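# Cap the LC fibre plug and rest it in a ring

## Task

Seat the dust cap completely on the LC fibre jumper's plug, then set the plug down flat inside one of the rings of the cable manager beneath the switch. Only the cap may ever contact the exposed plug tips. Do not kink, crush or sharply bend the jumper's cord, and do not tug hard on its other end. The robot must not fall or be left leaning, and nothing may be knocked over or moved out of the work area; any of these means failure.

## Robot and tools

ROBOT. An omnidirectional wheeled base carries a column about 1.7 m high. A carriage rides up and down it (lift_m) and holds two identical arms, each with six revolute joints and a two-finger gripper. Arm bases sit roughly 0.57 m plus lift_m above the floor; some carriage parts hang about 0.15 m below that. From its shoulder a hand reaches about 0.78 m, but only about 0.38 m downward. The hand is about 0.16 m long, 0.1 m wide (0.14 m opened); its wrist camera juts 0.11 m from joint 6's axis on one side; fingertips thin to about 0.005 m. Parked joints 1..6: 0, 0.05, 0.05, 1.45, 0, 0; parked footprint about 0.85 m wide, 0.65 m long. Cameras: carriage_camera (on the carriage, forward, tilted about 20 degrees down), left_wrist_camera and right_wrist_camera (looking out past each hand's fingertips).

FRAMES. Base frame: metres, origin on the floor below the base centre, x forward, y left, z up. left_hand and right_hand are reported in it, each the point between that hand's pads, with quat_wxyz (hand z along the fingers, fingers open along hand y; hand pointing straight up with joints 1, 5, 6 at 0 gives (1, 0, 0, 0)). Odometry frame: where the base frame was at scene start. base_odometry counts only wheel rotation, so slip looks like travel; heading in rad, left positive, -3.142 to 3.142; expect a degree or two of drift after turns or long strafes.

move. Optional keys: base, joints, speeds, min_time_s, cameras. base holds exactly one relative command, an offset from where the base last reported itself: translate_m (m, forward +, -2 to 2), strafe_m (m, left +, -2 to 2) or rotate_rad (rad, counter-clockwise +, -6.3 to 6.3). joints is one flat object for the lift and both arms together, each key an absolute target: lift_m 0 to 1 m; left_/right_joint1_rad -2.617 to 3.054 (yaw about vertical, 0 forward, + left); joint2_rad 0 to 3.141 (shoulder: 0 upper arm back and level, 1.57 up, 3.14 forward); joint3_rad 0 to 3.141 (elbow, 0 folded, 3.14 straight); joint4_rad -1.57 to 1.57 (wrist pitch, + lifts fingertips); joint5_rad -1.57 to 1.57 (wrist yaw, + swings fingertips right, opposite to joint 1); joint6_rad -2.094 to 2.094 (roll about the fingers, + clockwise viewed from the forearm); left_/right_gripper_m 0 to 0.093 m pad gap. Done tolerances: lift 0.004, j1 0.02, j2 0.105, j3 0.06, j4 0.04, j5 0.025, j6 0.02, gripper 0.004. speeds caps this action only: translate_m and strafe_m 0.02 to 0.5 m/s, rotate_rad 0.05 to 1.57 rad/s, lift_m 0.08 to 0.25 m/s (tops are defaults). min_time_s (0.1 to 8 s) sets a minimum duration for each arm and gripper motion; it smooths paths. All parts start together. Actions cap at 15 s; a drive times out at 14 s. Joints omitted may still be chasing earlier targets. cameras: list of names or all; [] for none. An unknown key makes the call invalid (later calls still run); an out-of-range value is refused, and then the rest of that reply's move, wait and finished_scene calls are skipped, as also after a stop that interrupts a call.

RESULTS. The move line is done or the worst status. Statuses: done (for the base, wheels turned the commanded amount, slip or not); off_target (resting short, may still push); contact_stop and time_out (target dropped, holding); not_followed (a self-collision check held back an arm's targets; the robot may keep retrying); limit_stop_at_motor_heat (resend the target). on_its_own lists uncommanded behaviour; its held at values are targets, not readings. pictures names the images' cameras in order; frames can lag the state slightly. motor_effort: percent of maximum, + toward larger values, peak of the last action in brackets, sizable per-motor bias; drive_wheels sign is meaningless. Joint torques are in N m, arm order, biased; joints 1 to 3 wrap at ±28. Motor temperatures per arm: six joints then gripper. MOTOR HOT appears at 75 °C; at 100 °C that arm goes limp and drops for 30 to 60 s or more (OVER-TEMPERATURE FAULT).

wait: seconds 0 to 10, plus cameras; nothing new is commanded. zoom_image: camera and region [x0, y0, x1, y1] in pixels from the top-left, up to 504 by 504, only for cameras in the newest images. read_manual: section licences (URDF licence texts only). finished_scene: scene, the current scene's number; irreversible, and the goal must hold unattended.

CAUTIONS. Hand readings err, mostly high, worse when reaching far; 1 kg sags a level hand 7 to 25 cm. Moves of 0.1 m or more without min_time_s can wander about 2 cm. Small commanded turns may not happen. Arms have no contact stop: a blocked arm keeps pushing, then snaps to target when freed, and overheats fast. The base stops on wheel effort only, often late, and ignores arms. After a contact stop, back off about 0.2 m the way you came (or reverse the turn); raising the lift frees a resting carriage; never back under a table edge into the column. A falling lift_m effort means a hand rests on something. Keep the two arms from striking or squeezing each other, gripper included. To clear a not_followed tangle, resend one arm's six readings with joint 1 swung away, then the other arm in a later action. Tipping risk rises with a high carriage, outstretched or loaded arms, pushing and abrupt stops; only images show a lean. Gripper readings: shut on nothing reads 0.000 to 0.003; on a hard part, up to 0.005 under its width; full force from about 0.005 below first-touch reading; open well above the reading to release. Stretched arms heat within minutes; park them while planning. The simulation keeps running while you think, holding the last command. Avoid drops, releasing moving parts, slams and hard pushes.

Each tool is called after ">>>" as name(argument=value, ...) on one line, values as JSON.

## Session

>>> move(joints={"lift_m":0.75})

>>> zoom_image(camera="carriage_camera", region=[250, 80, 600, 277])

Scene clock: 2.33 s.
Joint torques (N m): left_arm=[0.08 3.73 6.49 -0.31 0.07 0.02] | right_arm=[-0.06 4.1 5.75 -0.38 0.01 -0.11]
Motor temperatures (°C): left_arm=[29 35 37 30 29 33 32] | right_arm=[31 34 35 30 31 30 33]
move: done
base_odometry: x=+0.000 y=+0.000 heading=+0.000
base_status: not commanded
joint_positions: lift_m=+0.750 left_joint1_rad=+0.003 left_joint2_rad=+0.028 left_joint3_rad=+0.066 left_joint4_rad=+1.405 left_joint5_rad=-0.009 left_joint6_rad=+0.044 left_gripper_m=+0.09396 right_joint1_rad=+0.019 right_joint2_rad=+0.033 right_joint3_rad=+0.043 right_joint4_rad=+1.494 right_joint5_rad=-0.026 right_joint6_rad=-0.017 right_gripper_m=+0.09396
joint_status: all done
motor_effort: lift_m=+35(43) drive_wheels=-2(5)
left_hand: x=+0.2453 y=+0.3086 z=+1.7381 quat_wxyz=(+0.998, -0.003, +0.064, +0.024) (m; base frame)
right_hand: x=+0.2319 y=-0.3021 z=+1.7340 quat_wxyz=(+0.999, -0.014, +0.033, +0.001) (m; base frame)
pictures: carriage_camera, left_wrist_camera, right_wrist_camera
Images, in order (width x height): carriage_camera 896x504, left_wrist_camera 896x504, right_wrist_camera 896x504.

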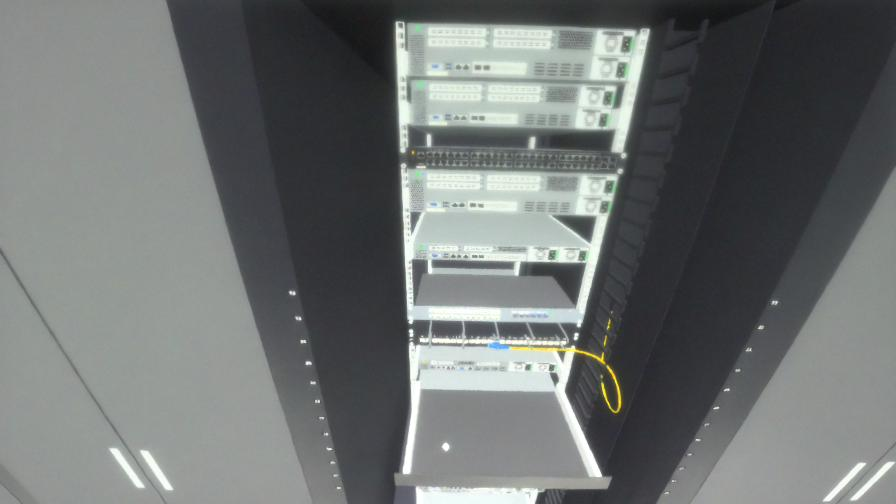

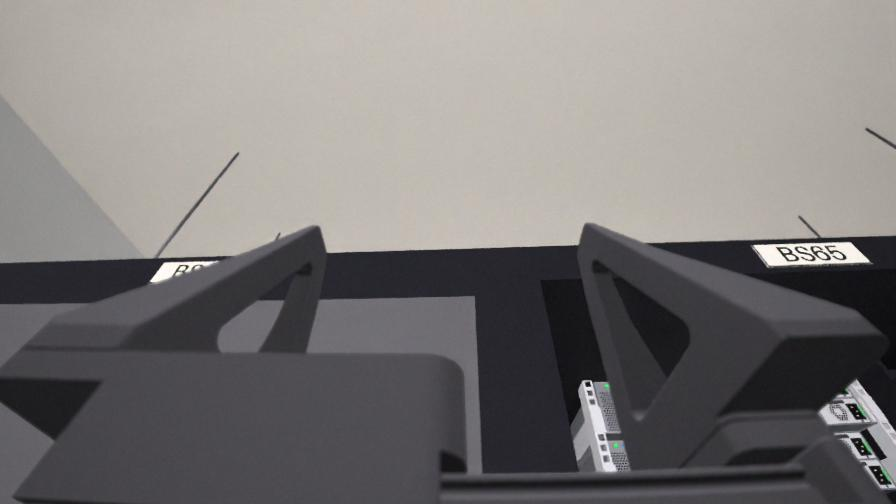

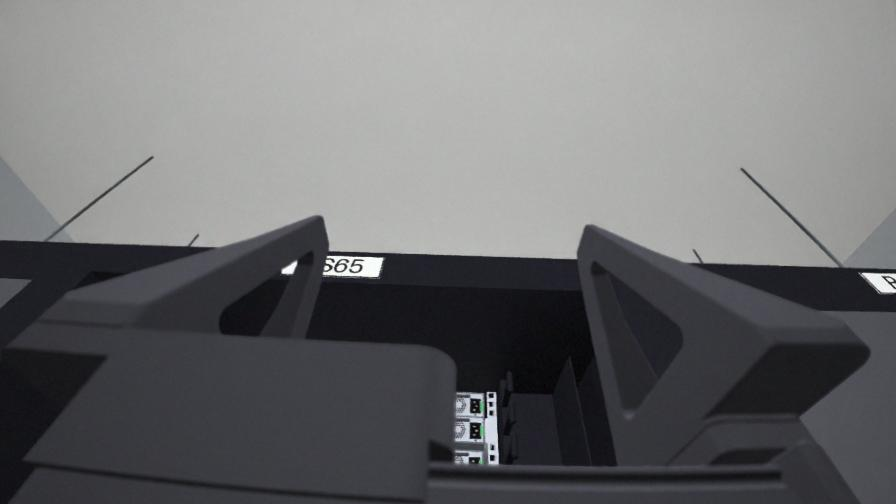

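Scaled by 1.440 from the camera's 896x504 image, which has a finer 1280x720 frame.

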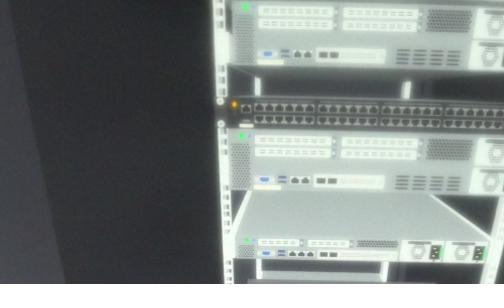

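>>> move(base={"strafe_m":-0.118}, joints={"lift_m":0.45,"left_joint1_rad":-0.376,"left_joint2_rad":0.8,"left_joint3_rad":1.72,"left_joint4_rad":-0.9,"left_gripper_m":0.05}, min_time_s=1.5, cameras=[])

>>> move(joints={"left_joint2_rad":2.083,"left_joint3_rad":1.722,"left_joint4_rad":-0.95}, min_time_s=1.5)

>>> zoom_image(camera="carriage_camera", region=[380, 150, 620, 300])

>>> zoom_image(camera="left_wrist_camera", region=[380, 0, 520, 120])

Scene clock: 20.73 s.
Joint torques (N m): left_arm=[-0.59 3.59 6.68 2.01 0.06 0.02] | right_arm=[-0.1 4.08 5.75 -0.38 0.01 -0.11]
Motor temperatures (°C): left_arm=[29 36 39 30 29 33 32] | right_arm=[31 35 35 30 31 30 33]
move: done
base_odometry: x=+0.000 y=-0.118 heading=+0.001
base_status: done
joint_positions: lift_m=+0.450 left_joint1_rad=-0.368 left_joint2_rad=+0.786 left_joint3_rad=+1.697 left_joint4_rad=-0.890 left_joint5_rad=-0.009 left_joint6_rad=+0.044 left_gripper_m=+0.05013 right_joint1_rad=+0.019 right_joint2_rad=+0.033 right_joint3_rad=+0.043 right_joint4_rad=+1.494 right_joint5_rad=-0.026 right_joint6_rad=-0.017 right_gripper_m=+0.09396
joint_status: all done
motor_effort: lift_m=+34(35) drive_wheels=-3(12)
left_hand: x=+0.3859 y=+0.2429 z=+1.5397 quat_wxyz=(+0.705, +0.140, +0.686, -0.112) (m; base frame)
right_hand: x=+0.2318 y=-0.3021 z=+1.4341 quat_wxyz=(+0.999, -0.014, +0.033, +0.002) (m; base frame)
pictures: none
No camera images: "cameras" was empty.

Scene clock: 22.53 s.
Joint torques (N m): left_arm=[-0.58 -9.65 8.53 0.73 0.06 0.01] | right_arm=[-0.09 4.07 5.72 -0.38 0.01 -0.11]
Motor temperatures (°C): left_arm=[29 36 39 30 29 33 32] | right_arm=[31 35 35 30 31 30 33]
move: done
base_odometry: x=+0.000 y=-0.118 heading=+0.001
base_status: not commanded
joint_positions: lift_m=+0.450 left_joint1_rad=-0.368 left_joint2_rad=+2.077 left_joint3_rad=+1.709 left_joint4_rad=-0.942 left_joint5_rad=-0.009 left_joint6_rad=+0.044 left_gripper_m=+0.05013 right_joint1_rad=+0.019 right_joint2_rad=+0.033 right_joint3_rad=+0.043 right_joint4_rad=+1.494 right_joint5_rad=-0.026 right_joint6_rad=-0.017 right_gripper_m=+0.09396
joint_status: all done
motor_effort: lift_m=+34(34) drive_wheels=-4(6)
left_hand: x=+0.6466 y=+0.1425 z=+1.0788 quat_wxyz=(+0.129, +0.202, +0.971, -0.017) (m; base frame)
right_hand: x=+0.2318 y=-0.3021 z=+1.4341 quat_wxyz=(+0.999, -0.014, +0.033, +0.002) (m; base frame)
pictures: carriage_camera, left_wrist_camera, right_wrist_camera
Images, in order (width x height): carriage_camera 896x504, left_wrist_camera 896x504, right_wrist_camera 896x504.

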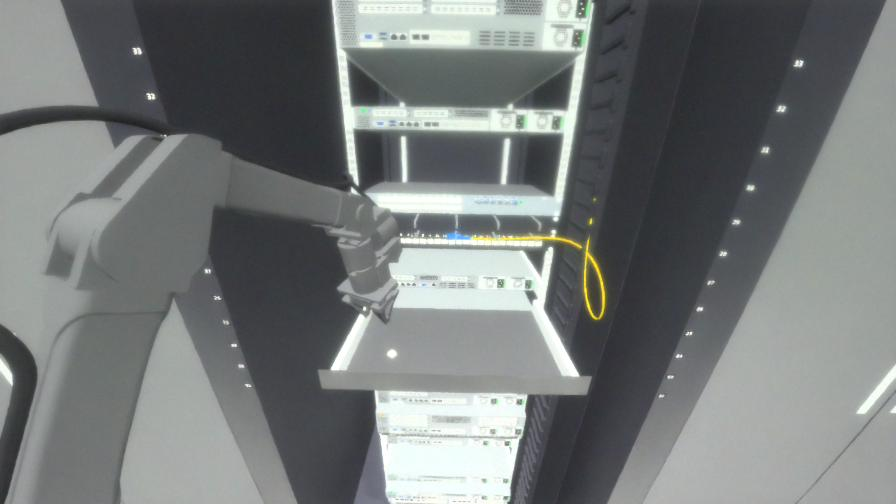

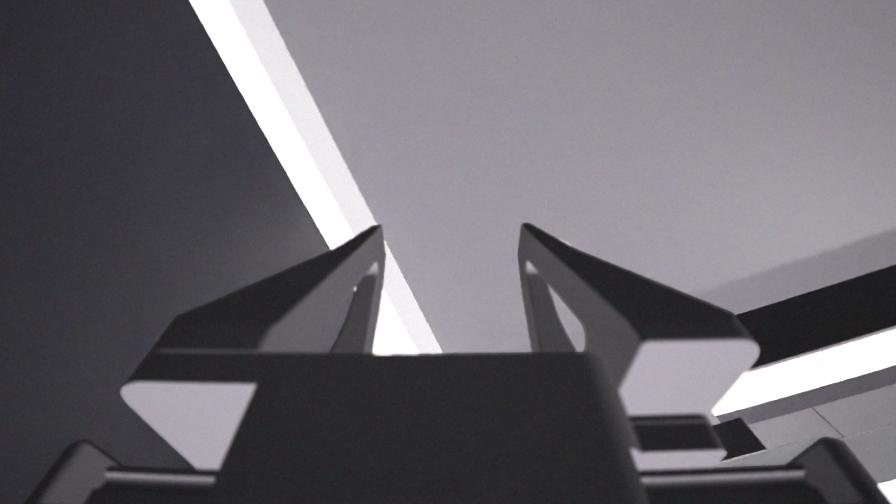

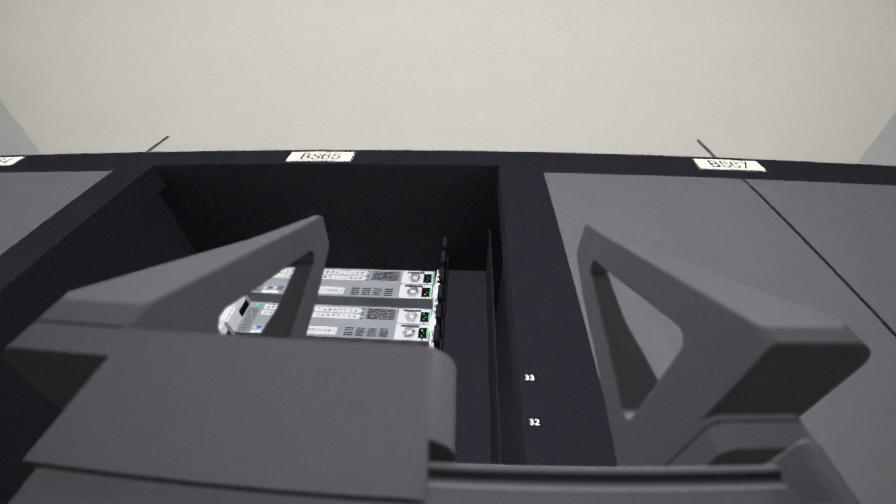

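Scaled by 2.100 from the camera's 896x504 image, which has a finer 1280x720 frame.

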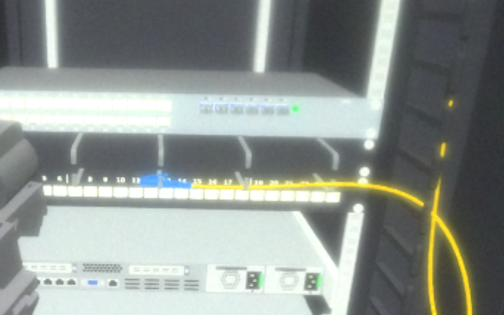

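Scaled by 3.600 from the camera's 896x504 image, which has a finer 1280x720 frame.

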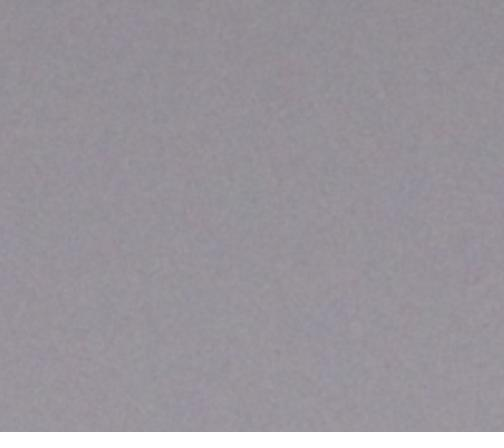

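>>> move(joints={"lift_m":0.515,"left_joint1_rad":-0.42,"left_joint2_rad":1.8166,"left_joint3_rad":1.353,"left_joint4_rad":-0.84,"left_joint5_rad":0,"left_joint6_rad":0}, min_time_s=1.2, cameras=["left_wrist_camera"])

>>> zoom_image(camera="left_wrist_camera", region=[400, 40, 520, 220])

Scene clock: 36.53 s.
Joint torques (N m): left_arm=[-0.58 -11.25 5.98 0.91 0.13 -0.08] | right_arm=[-0.12 4.07 5.76 -0.38 0.01 -0.11]
Motor temperatures (°C): left_arm=[29 39 40 30 29 33 32] | right_arm=[31 35 36 30 31 30 33]
move: done
base_odometry: x=+0.000 y=-0.118 heading=+0.001
base_status: not commanded
joint_positions: lift_m=+0.515 left_joint1_rad=-0.412 left_joint2_rad=+1.853 left_joint3_rad=+1.367 left_joint4_rad=-0.856 left_joint5_rad=-0.009 left_joint6_rad=+0.011 left_gripper_m=+0.05013 right_joint1_rad=+0.019 right_joint2_rad=+0.033 right_joint3_rad=+0.043 right_joint4_rad=+1.494 right_joint5_rad=-0.026 right_joint6_rad=-0.017 right_gripper_m=+0.09396
joint_status: all done
motor_effort: lift_m=+36(43) drive_wheels=-2(7)
left_hand: x=+0.5770 y=+0.1506 z=+1.1353 quat_wxyz=(+0.113, +0.208, +0.971, -0.018) (m; base frame)
right_hand: x=+0.2319 y=-0.3021 z=+1.4990 quat_wxyz=(+0.999, -0.014, +0.033, +0.002) (m; base frame)
pictures: left_wrist_camera
Images, in order (width x height): left_wrist_camera 896x504.

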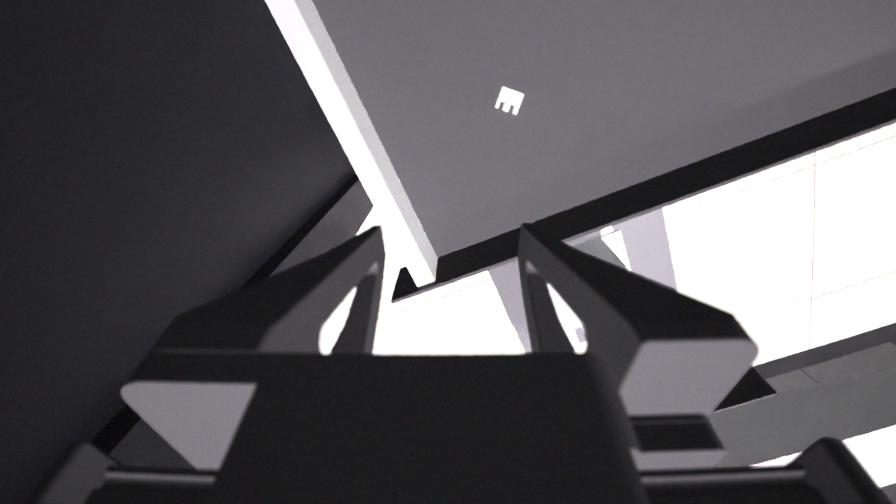

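Scaled by 2.800 from the camera's 896x504 image, which has a finer 1280x720 frame.

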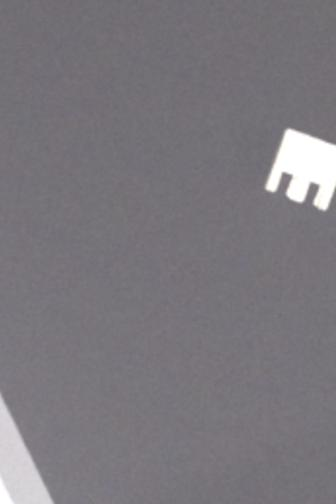

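>>> move(joints={"lift_m":0.598,"left_joint1_rad":-0.48,"left_joint2_rad":2.4165,"left_joint3_rad":1.7028,"left_joint4_rad":-0.857,"left_joint6_rad":0.247}, min_time_s=1.5, cameras=["left_wrist_camera","carriage_camera"])

>>> zoom_image(camera="left_wrist_camera", region=[350, 150, 570, 350])

Scene clock: 75.60 s.
Joint torques (N m): left_arm=[-0.59 -10.24 8.96 0.13 0.14 0.13] | right_arm=[-0.09 4.08 5.75 -0.38 0.01 -0.11]
Motor temperatures (°C): left_arm=[29 47 41 31 29 33 32] | right_arm=[31 35 37 30 31 30 33]
move: done
base_odometry: x=+0.000 y=-0.118 heading=+0.001
base_status: not commanded
joint_positions: lift_m=+0.598 left_joint1_rad=-0.472 left_joint2_rad=+2.402 left_joint3_rad=+1.673 left_joint4_rad=-0.848 left_joint5_rad=-0.009 left_joint6_rad=+0.235 left_gripper_m=+0.05013 right_joint1_rad=+0.019 right_joint2_rad=+0.033 right_joint3_rad=+0.043 right_joint4_rad=+1.494 right_joint5_rad=-0.026 right_joint6_rad=-0.017 right_gripper_m=+0.09396
joint_status: all done
motor_effort: lift_m=+35(43) drive_wheels=+1(6)
left_hand: x=+0.6043 y=+0.1101 z=+1.0789 quat_wxyz=(-0.003, +0.346, +0.938, +0.005) (m; base frame)
right_hand: x=+0.2319 y=-0.3021 z=+1.5821 quat_wxyz=(+0.999, -0.014, +0.033, +0.002) (m; base frame)
pictures: carriage_camera, left_wrist_camera
Images, in order (width x height): carriage_camera 896x504, left_wrist_camera 896x504.

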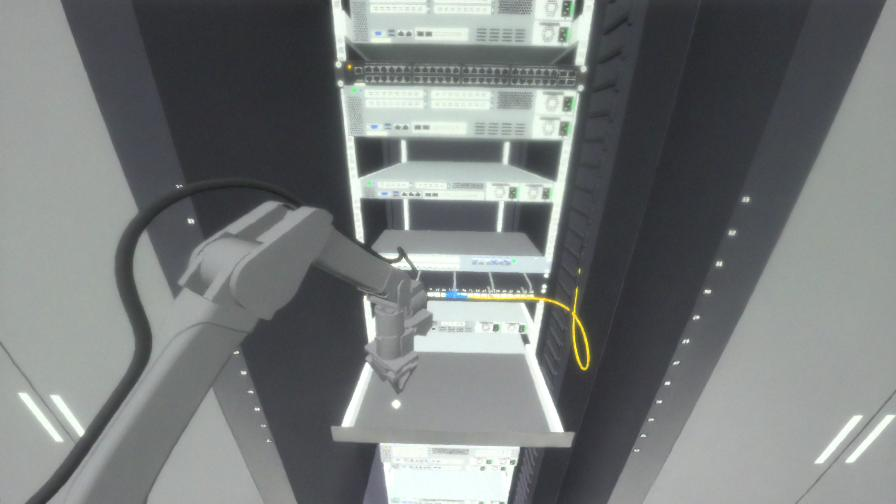

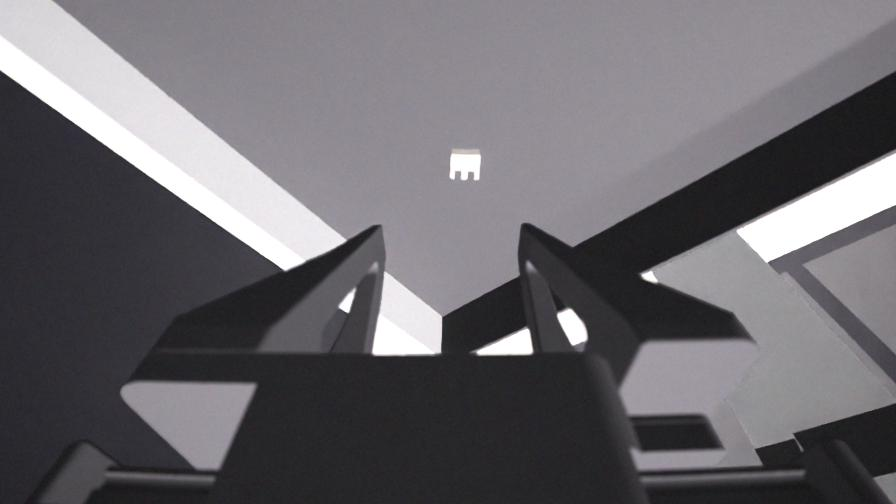

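Scaled by 2.291 from the camera's 896x504 image, which has a finer 1280x720 frame.

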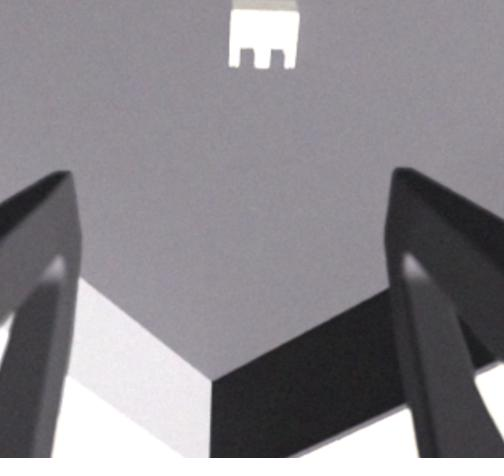

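>>> move(joints={"lift_m":0.556,"left_joint1_rad":-0.502,"left_joint2_rad":2.4275,"left_joint3_rad":1.7228,"left_joint4_rad":-0.866,"left_joint6_rad":0.227,"left_gripper_m":0.03}, min_time_s=0.8, cameras=["left_wrist_camera"])

>>> zoom_image(camera="left_wrist_camera", region=[370, 150, 530, 290])

Scene clock: 88.00 s.
Joint torques (N m): left_arm=[-0.53 -10.88 8.99 0.09 0.14 -0.09] | right_arm=[-0.09 4.08 5.76 -0.38 0.01 -0.11]
Motor temperatures (°C): left_arm=[29 47 43 31 29 33 32] | right_arm=[31 35 37 30 31 30 33]
move: done
base_odometry: x=+0.000 y=-0.118 heading=+0.001
base_status: not commanded
joint_positions: lift_m=+0.556 left_joint1_rad=-0.495 left_joint2_rad=+2.420 left_joint3_rad=+1.693 left_joint4_rad=-0.854 left_joint5_rad=-0.009 left_joint6_rad=+0.236 left_gripper_m=+0.03013 right_joint1_rad=+0.019 right_joint2_rad=+0.033 right_joint3_rad=+0.043 right_joint4_rad=+1.494 right_joint5_rad=-0.026 right_joint6_rad=-0.017 right_gripper_m=+0.09396
joint_status: all done
motor_effort: lift_m=+35(36) drive_wheels=-2(6)
left_hand: x=+0.6017 y=+0.0999 z=+1.0339 quat_wxyz=(-0.005, +0.358, +0.934, +0.005) (m; base frame)
right_hand: x=+0.2319 y=-0.3021 z=+1.5401 quat_wxyz=(+0.999, -0.014, +0.033, +0.002) (m; base frame)
pictures: left_wrist_camera
Images, in order (width x height): left_wrist_camera 896x504.

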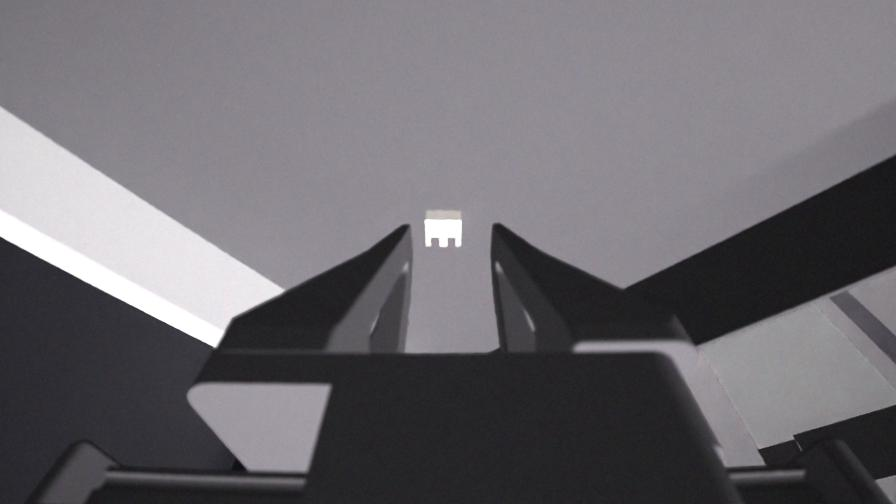

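Scaled by 3.150 from the camera's 896x504 image, which has a finer 1280x720 frame.

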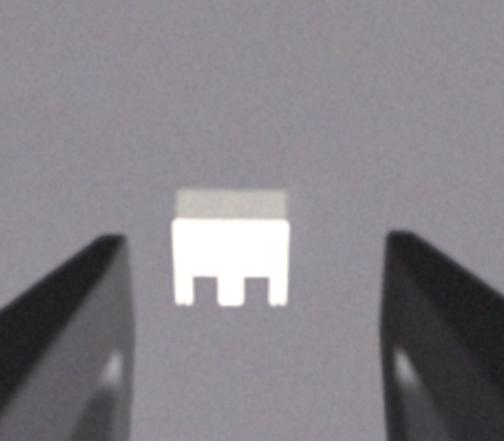

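>>> move(joints={"lift_m":0.5425,"left_joint1_rad":-0.497}, speeds={"lift_m":0.08}, cameras=["left_wrist_camera"])

>>> zoom_image(camera="left_wrist_camera", region=[370, 150, 530, 290])

>>> zoom_image(camera="carriage_camera", region=[330, 300, 470, 440])

Scene clock: 94.90 s.
Joint torques (N m): left_arm=[-0.08 -11 8.29 0.15 0.15 -0.08] | right_arm=[-0.12 4.05 5.71 -0.41 0.01 -0.11]
Motor temperatures (°C): left_arm=[29 49 43 31 29 33 32] | right_arm=[31 35 37 30 31 30 33]
move: done
base_odometry: x=+0.000 y=-0.118 heading=+0.001
base_status: not commanded
joint_positions: lift_m=+0.543 left_joint1_rad=-0.495 left_joint2_rad=+2.421 left_joint3_rad=+1.700 left_joint4_rad=-0.859 left_joint5_rad=-0.009 left_joint6_rad=+0.236 left_gripper_m=+0.03013 right_joint1_rad=+0.019 right_joint2_rad=+0.033 right_joint3_rad=+0.043 right_joint4_rad=+1.494 right_joint5_rad=-0.026 right_joint6_rad=-0.017 right_gripper_m=+0.09396
joint_status: all done
motor_effort: lift_m=+34(35) drive_wheels=+5(6)
left_hand: x=+0.6028 y=+0.0993 z=+1.0216 quat_wxyz=(-0.004, +0.358, +0.934, +0.005) (m; base frame)
right_hand: x=+0.2319 y=-0.3021 z=+1.5266 quat_wxyz=(+0.999, -0.014, +0.033, +0.002) (m; base frame)
pictures: left_wrist_camera
Images, in order (width x height): left_wrist_camera 896x504.

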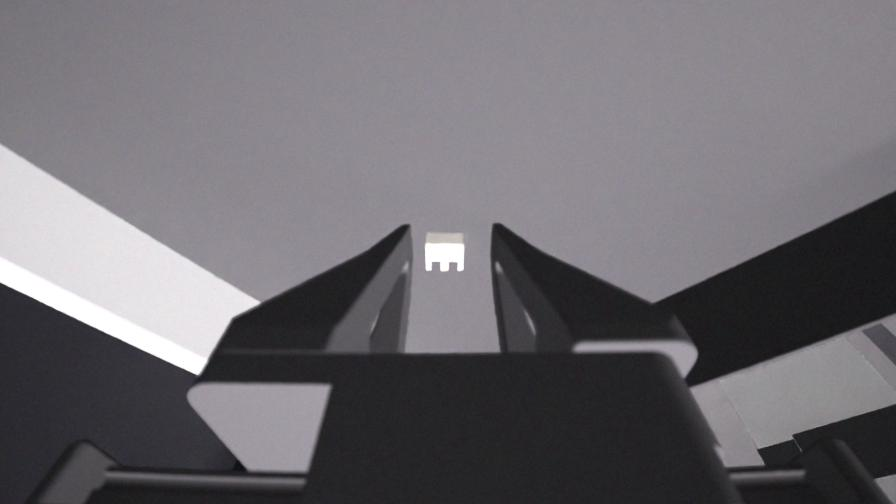

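Scaled by 3.150 from the camera's 896x504 image, which has a finer 1280x720 frame.

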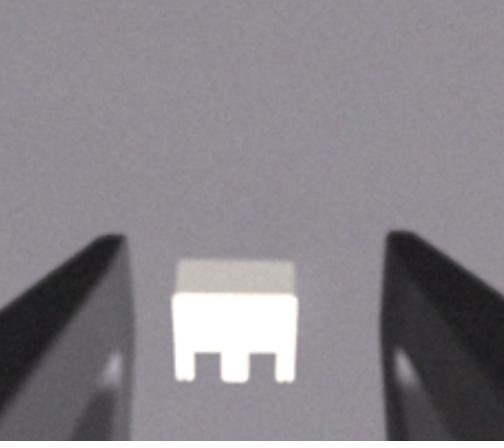

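This scene's latest camera images include none from carriage_camera. They are from: left_wrist_camera. carriage_camera's image comes with the result of a call that names it in "cameras".

>>> move(joints={"left_gripper_m":0.009}, min_time_s=1, cameras=[])

>>> move(joints={"lift_m":0.56}, speeds={"lift_m":0.08}, cameras=["left_wrist_camera","carriage_camera"])

>>> zoom_image(camera="left_wrist_camera", region=[370, 150, 530, 290])

>>> zoom_image(camera="carriage_camera", region=[350, 360, 450, 440])

Scene clock: 104.60 s.
Joint torques (N m): left_arm=[-0.08 -11 8.34 0.15 0.15 -0.07] | right_arm=[-0.12 4.08 5.76 -0.38 0.01 -0.11]
Motor temperatures (°C): left_arm=[29 51 44 30 29 33 32] | right_arm=[31 35 37 30 31 30 33]
move: done
base_odometry: x=+0.000 y=-0.118 heading=+0.001
base_status: not commanded
joint_positions: lift_m=+0.543 left_joint1_rad=-0.495 left_joint2_rad=+2.421 left_joint3_rad=+1.700 left_joint4_rad=-0.859 left_joint5_rad=-0.009 left_joint6_rad=+0.236 left_gripper_m=+0.01208 right_joint1_rad=+0.019 right_joint2_rad=+0.033 right_joint3_rad=+0.043 right_joint4_rad=+1.494 right_joint5_rad=-0.026 right_joint6_rad=-0.017 right_gripper_m=+0.09396
joint_status: all done
motor_effort: lift_m=+34(34) drive_wheels=+4(9)
left_hand: x=+0.6028 y=+0.0993 z=+1.0216 quat_wxyz=(-0.004, +0.358, +0.934, +0.005) (m; base frame)
right_hand: x=+0.2319 y=-0.3021 z=+1.5266 quat_wxyz=(+0.999, -0.014, +0.033, +0.002) (m; base frame)
pictures: none
No camera images: "cameras" was empty.

Scene clock: 105.20 s.
Joint torques (N m): left_arm=[-0.03 -11.22 8.1 0.17 0.14 -0.08] | right_arm=[-0.1 4.08 5.76 -0.37 0.01 -0.11]
Motor temperatures (°C): left_arm=[29 51 44 30 29 33 32] | right_arm=[31 35 37 30 31 30 33]
move: done
base_odometry: x=+0.000 y=-0.118 heading=+0.001
base_status: not commanded
joint_positions: lift_m=+0.560 left_joint1_rad=-0.495 left_joint2_rad=+2.424 left_joint3_rad=+1.702 left_joint4_rad=-0.862 left_joint5_rad=-0.009 left_joint6_rad=+0.236 left_gripper_m=+0.01205 right_joint1_rad=+0.019 right_joint2_rad=+0.033 right_joint3_rad=+0.043 right_joint4_rad=+1.494 right_joint5_rad=-0.026 right_joint6_rad=-0.017 right_gripper_m=+0.09396
joint_status: all done
motor_effort: lift_m=+35(44) drive_wheels=+4(5)
left_hand: x=+0.6027 y=+0.0994 z=+1.0386 quat_wxyz=(-0.005, +0.358, +0.934, +0.005) (m; base frame)
right_hand: x=+0.2319 y=-0.3021 z=+1.5441 quat_wxyz=(+0.999, -0.014, +0.033, +0.002) (m; base frame)
pictures: carriage_camera, left_wrist_camera
Images, in order (width x height): carriage_camera 896x504, left_wrist_camera 896x504.

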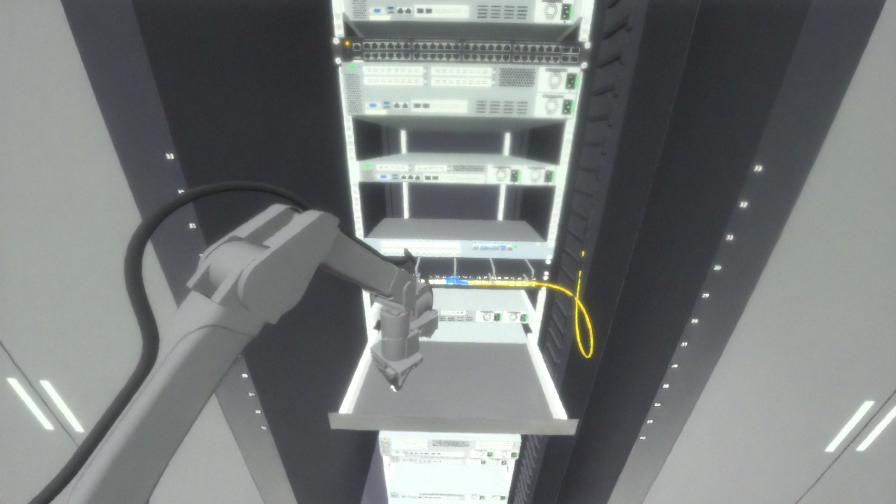

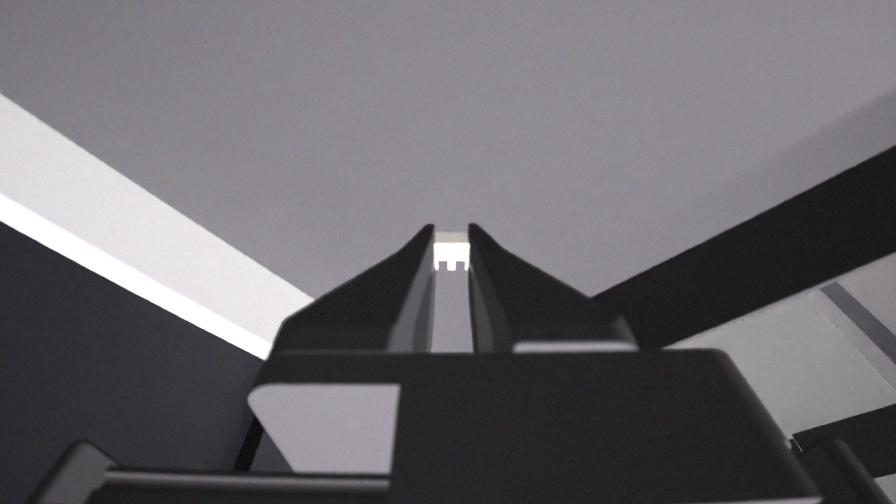

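Scaled by 3.150 from the camera's 896x504 image, which has a finer 1280x720 frame.

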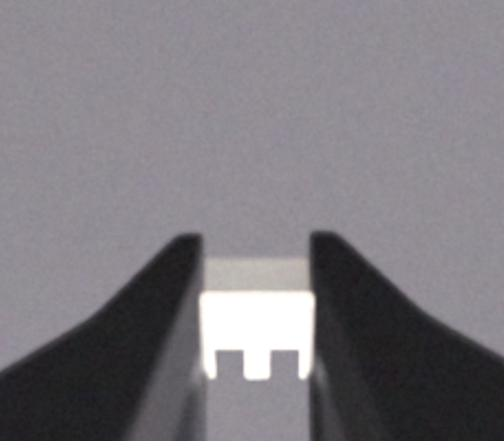

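Scaled by 5.040 from the camera's 896x504 image, which has a finer 1280x720 frame.

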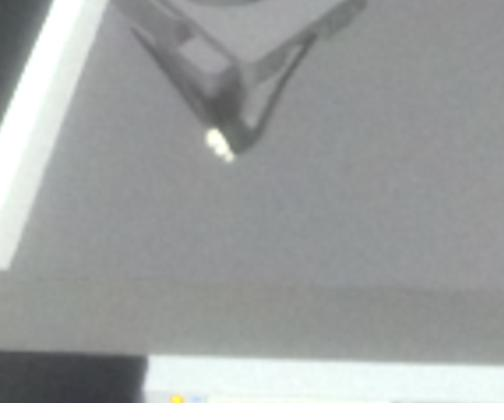

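>>> move(joints={"lift_m":0.6,"left_joint1_rad":-0.2,"left_joint2_rad":1.372,"left_joint3_rad":1.097,"left_joint4_rad":-1.295,"left_joint6_rad":-2.05,"right_joint1_rad":0.745,"right_joint4_rad":0.0,"right_joint5_rad":0,"right_joint6_rad":1.56,"right_gripper_m":0.03}, min_time_s=2, cameras=[])

>>> move(joints={"lift_m":0.496,"right_joint1_rad":0.745,"right_joint2_rad":1.802,"right_joint3_rad":0.666,"right_joint4_rad":1.136,"right_joint5_rad":0.365}, min_time_s=1.5, cameras=[])

>>> move(base={"translate_m":0.12}, speeds={"translate_m":0.15})

>>> zoom_image(camera="carriage_camera", region=[400, 230, 520, 320])

>>> zoom_image(camera="right_wrist_camera", region=[350, 50, 570, 300])

Scene clock: 125.47 s.
Joint torques (N m): left_arm=[0.32 -5.6 5.67 0.01 -0.11 -0.09] | right_arm=[0.5 1.8 7.95 2.45 0.09 -0.1]
Motor temperatures (°C): left_arm=[29 50 45 30 29 33 33] | right_arm=[31 35 38 31 31 30 33]
move: done
base_odometry: x=+0.000 y=-0.118 heading=+0.001
base_status: not commanded
joint_positions: lift_m=+0.600 left_joint1_rad=-0.203 left_joint2_rad=+1.391 left_joint3_rad=+1.111 left_joint4_rad=-1.283 left_joint5_rad=+0.011 left_joint6_rad=-2.038 left_gripper_m=+0.01203 right_joint1_rad=+0.739 right_joint2_rad=+0.033 right_joint3_rad=+0.043 right_joint4_rad=+0.017 right_joint5_rad=-0.009 right_joint6_rad=+1.549 right_gripper_m=+0.03013
joint_status: all done
motor_effort: lift_m=+35(43) drive_wheels=-4(7)
left_hand: x=+0.4368 y=+0.2594 z=+1.2713 quat_wxyz=(-0.003, -0.794, +0.608, -0.006) (m; base frame)
right_hand: x=+0.3962 y=-0.1399 z=+1.3455 quat_wxyz=(+0.294, +0.272, +0.642, +0.654) (m; base frame)
pictures: none
No camera images: "cameras" was empty.

Scene clock: 127.53 s.
Joint torques (N m): left_arm=[0.35 -5.08 6.2 0.07 -0.08 -0.09] | right_arm=[0.53 -7.32 7.46 2.58 0.13 -0.12]
Motor temperatures (°C): left_arm=[29 50 44 30 29 33 33] | right_arm=[31 35 38 31 31 30 33]
move: done
base_odometry: x=+0.000 y=-0.118 heading=+0.001
base_status: not commanded
joint_positions: lift_m=+0.496 left_joint1_rad=-0.203 left_joint2_rad=+1.385 left_joint3_rad=+1.105 left_joint4_rad=-1.291 left_joint5_rad=+0.008 left_joint6_rad=-2.040 left_gripper_m=+0.01203 right_joint1_rad=+0.739 right_joint2_rad=+1.791 right_joint3_rad=+0.646 right_joint4_rad=+1.134 right_joint5_rad=+0.354 right_joint6_rad=+1.552 right_gripper_m=+0.03013
joint_status: all done
motor_effort: lift_m=+35(36) drive_wheels=+2(7)
left_hand: x=+0.4336 y=+0.2605 z=+1.1670 quat_wxyz=(-0.004, -0.795, +0.607, -0.002) (m; base frame)
right_hand: x=+0.6017 y=-0.0352 z=+1.2201 quat_wxyz=(+0.400, +0.390, +0.594, +0.579) (m; base frame)
pictures: none
No camera images: "cameras" was empty.

Scene clock: 129.23 s.
Joint torques (N m): left_arm=[1.58 1.44 9.66 2.62 -1.6 0.26] | right_arm=[0.35 -7.3 7.45 2.55 0.1 -0.11]
Motor temperatures (°C): left_arm=[29 49 44 31 29 33 33] | right_arm=[31 35 38 32 31 30 33]
move: done
base_odometry: x=+0.120 y=-0.118 heading=+0.001
base_status: done
joint_positions: lift_m=+0.496 left_joint1_rad=-0.218 left_joint2_rad=+1.319 left_joint3_rad=+1.059 left_joint4_rad=-1.579 left_joint5_rad=+0.185 left_joint6_rad=-2.079 left_gripper_m=+0.01203 right_joint1_rad=+0.741 right_joint2_rad=+1.791 right_joint3_rad=+0.646 right_joint4_rad=+1.138 right_joint5_rad=+0.357 right_joint6_rad=+1.552 right_gripper_m=+0.03013
joint_status: not commanded
motor_effort: lift_m=+35(36) drive_wheels=+6(13)
left_hand: x=+0.3471 y=+0.2453 z=+1.1799 quat_wxyz=(-0.138, -0.799, +0.580, +0.084) (m; base frame)
right_hand: x=+0.6014 y=-0.0350 z=+1.2211 quat_wxyz=(+0.400, +0.390, +0.592, +0.580) (m; base frame)
pictures: carriage_camera, left_wrist_camera, right_wrist_camera
Images, in order (width x height): carriage_camera 896x504, left_wrist_camera 896x504, right_wrist_camera 896x504.

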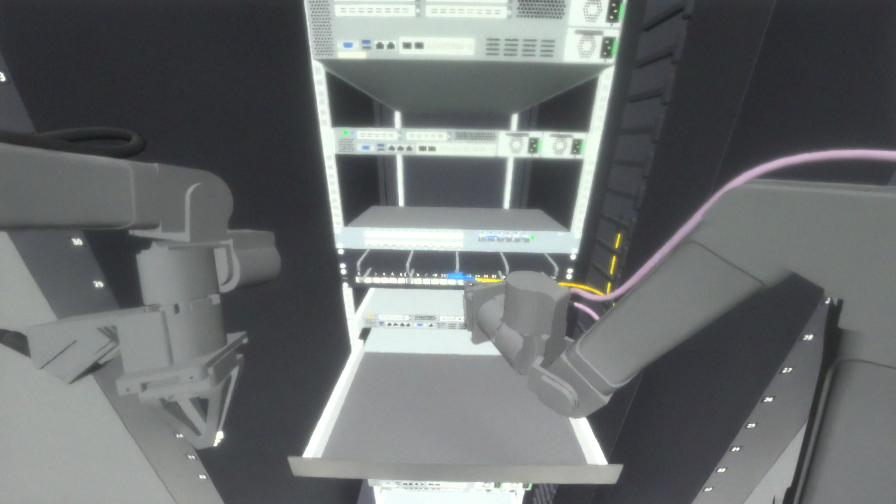

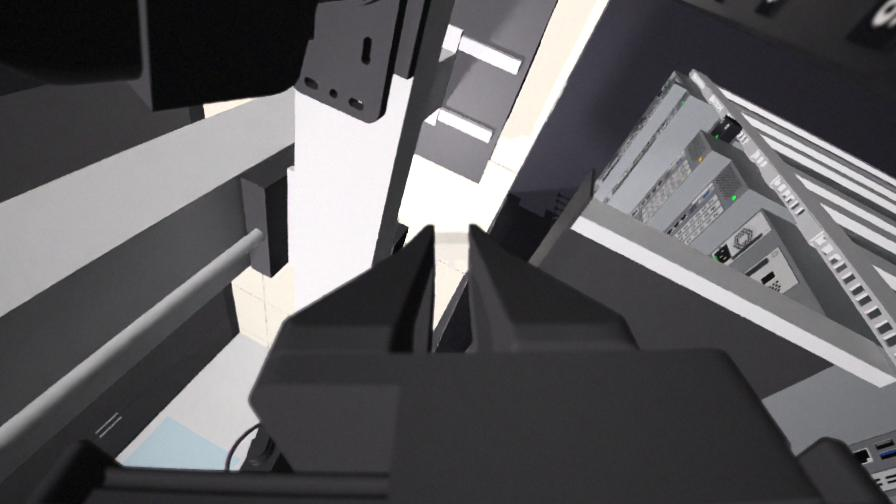

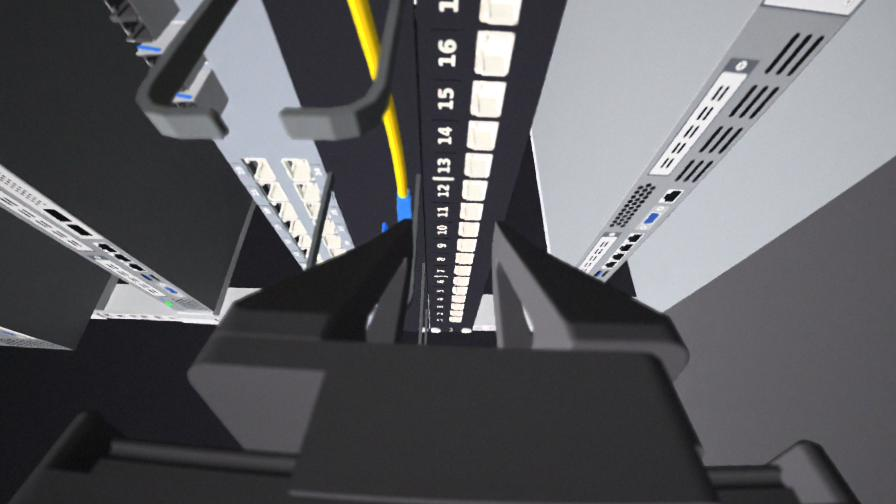

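Scaled by 4.200 from the camera's 896x504 image, which has a finer 1280x720 frame.

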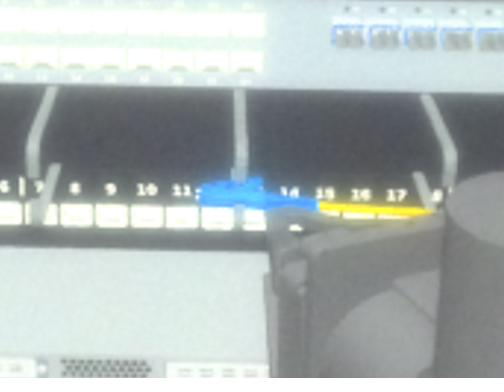

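Scaled by 2.016 from the camera's 896x504 image, which has a finer 1280x720 frame.

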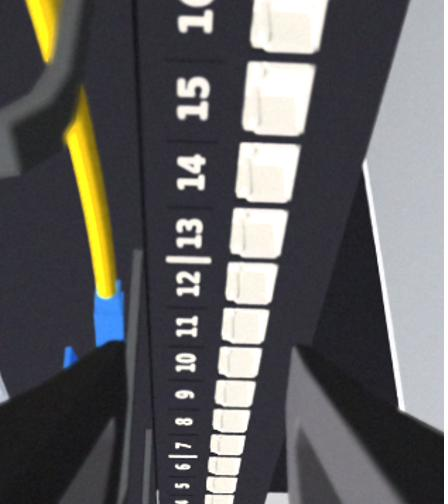

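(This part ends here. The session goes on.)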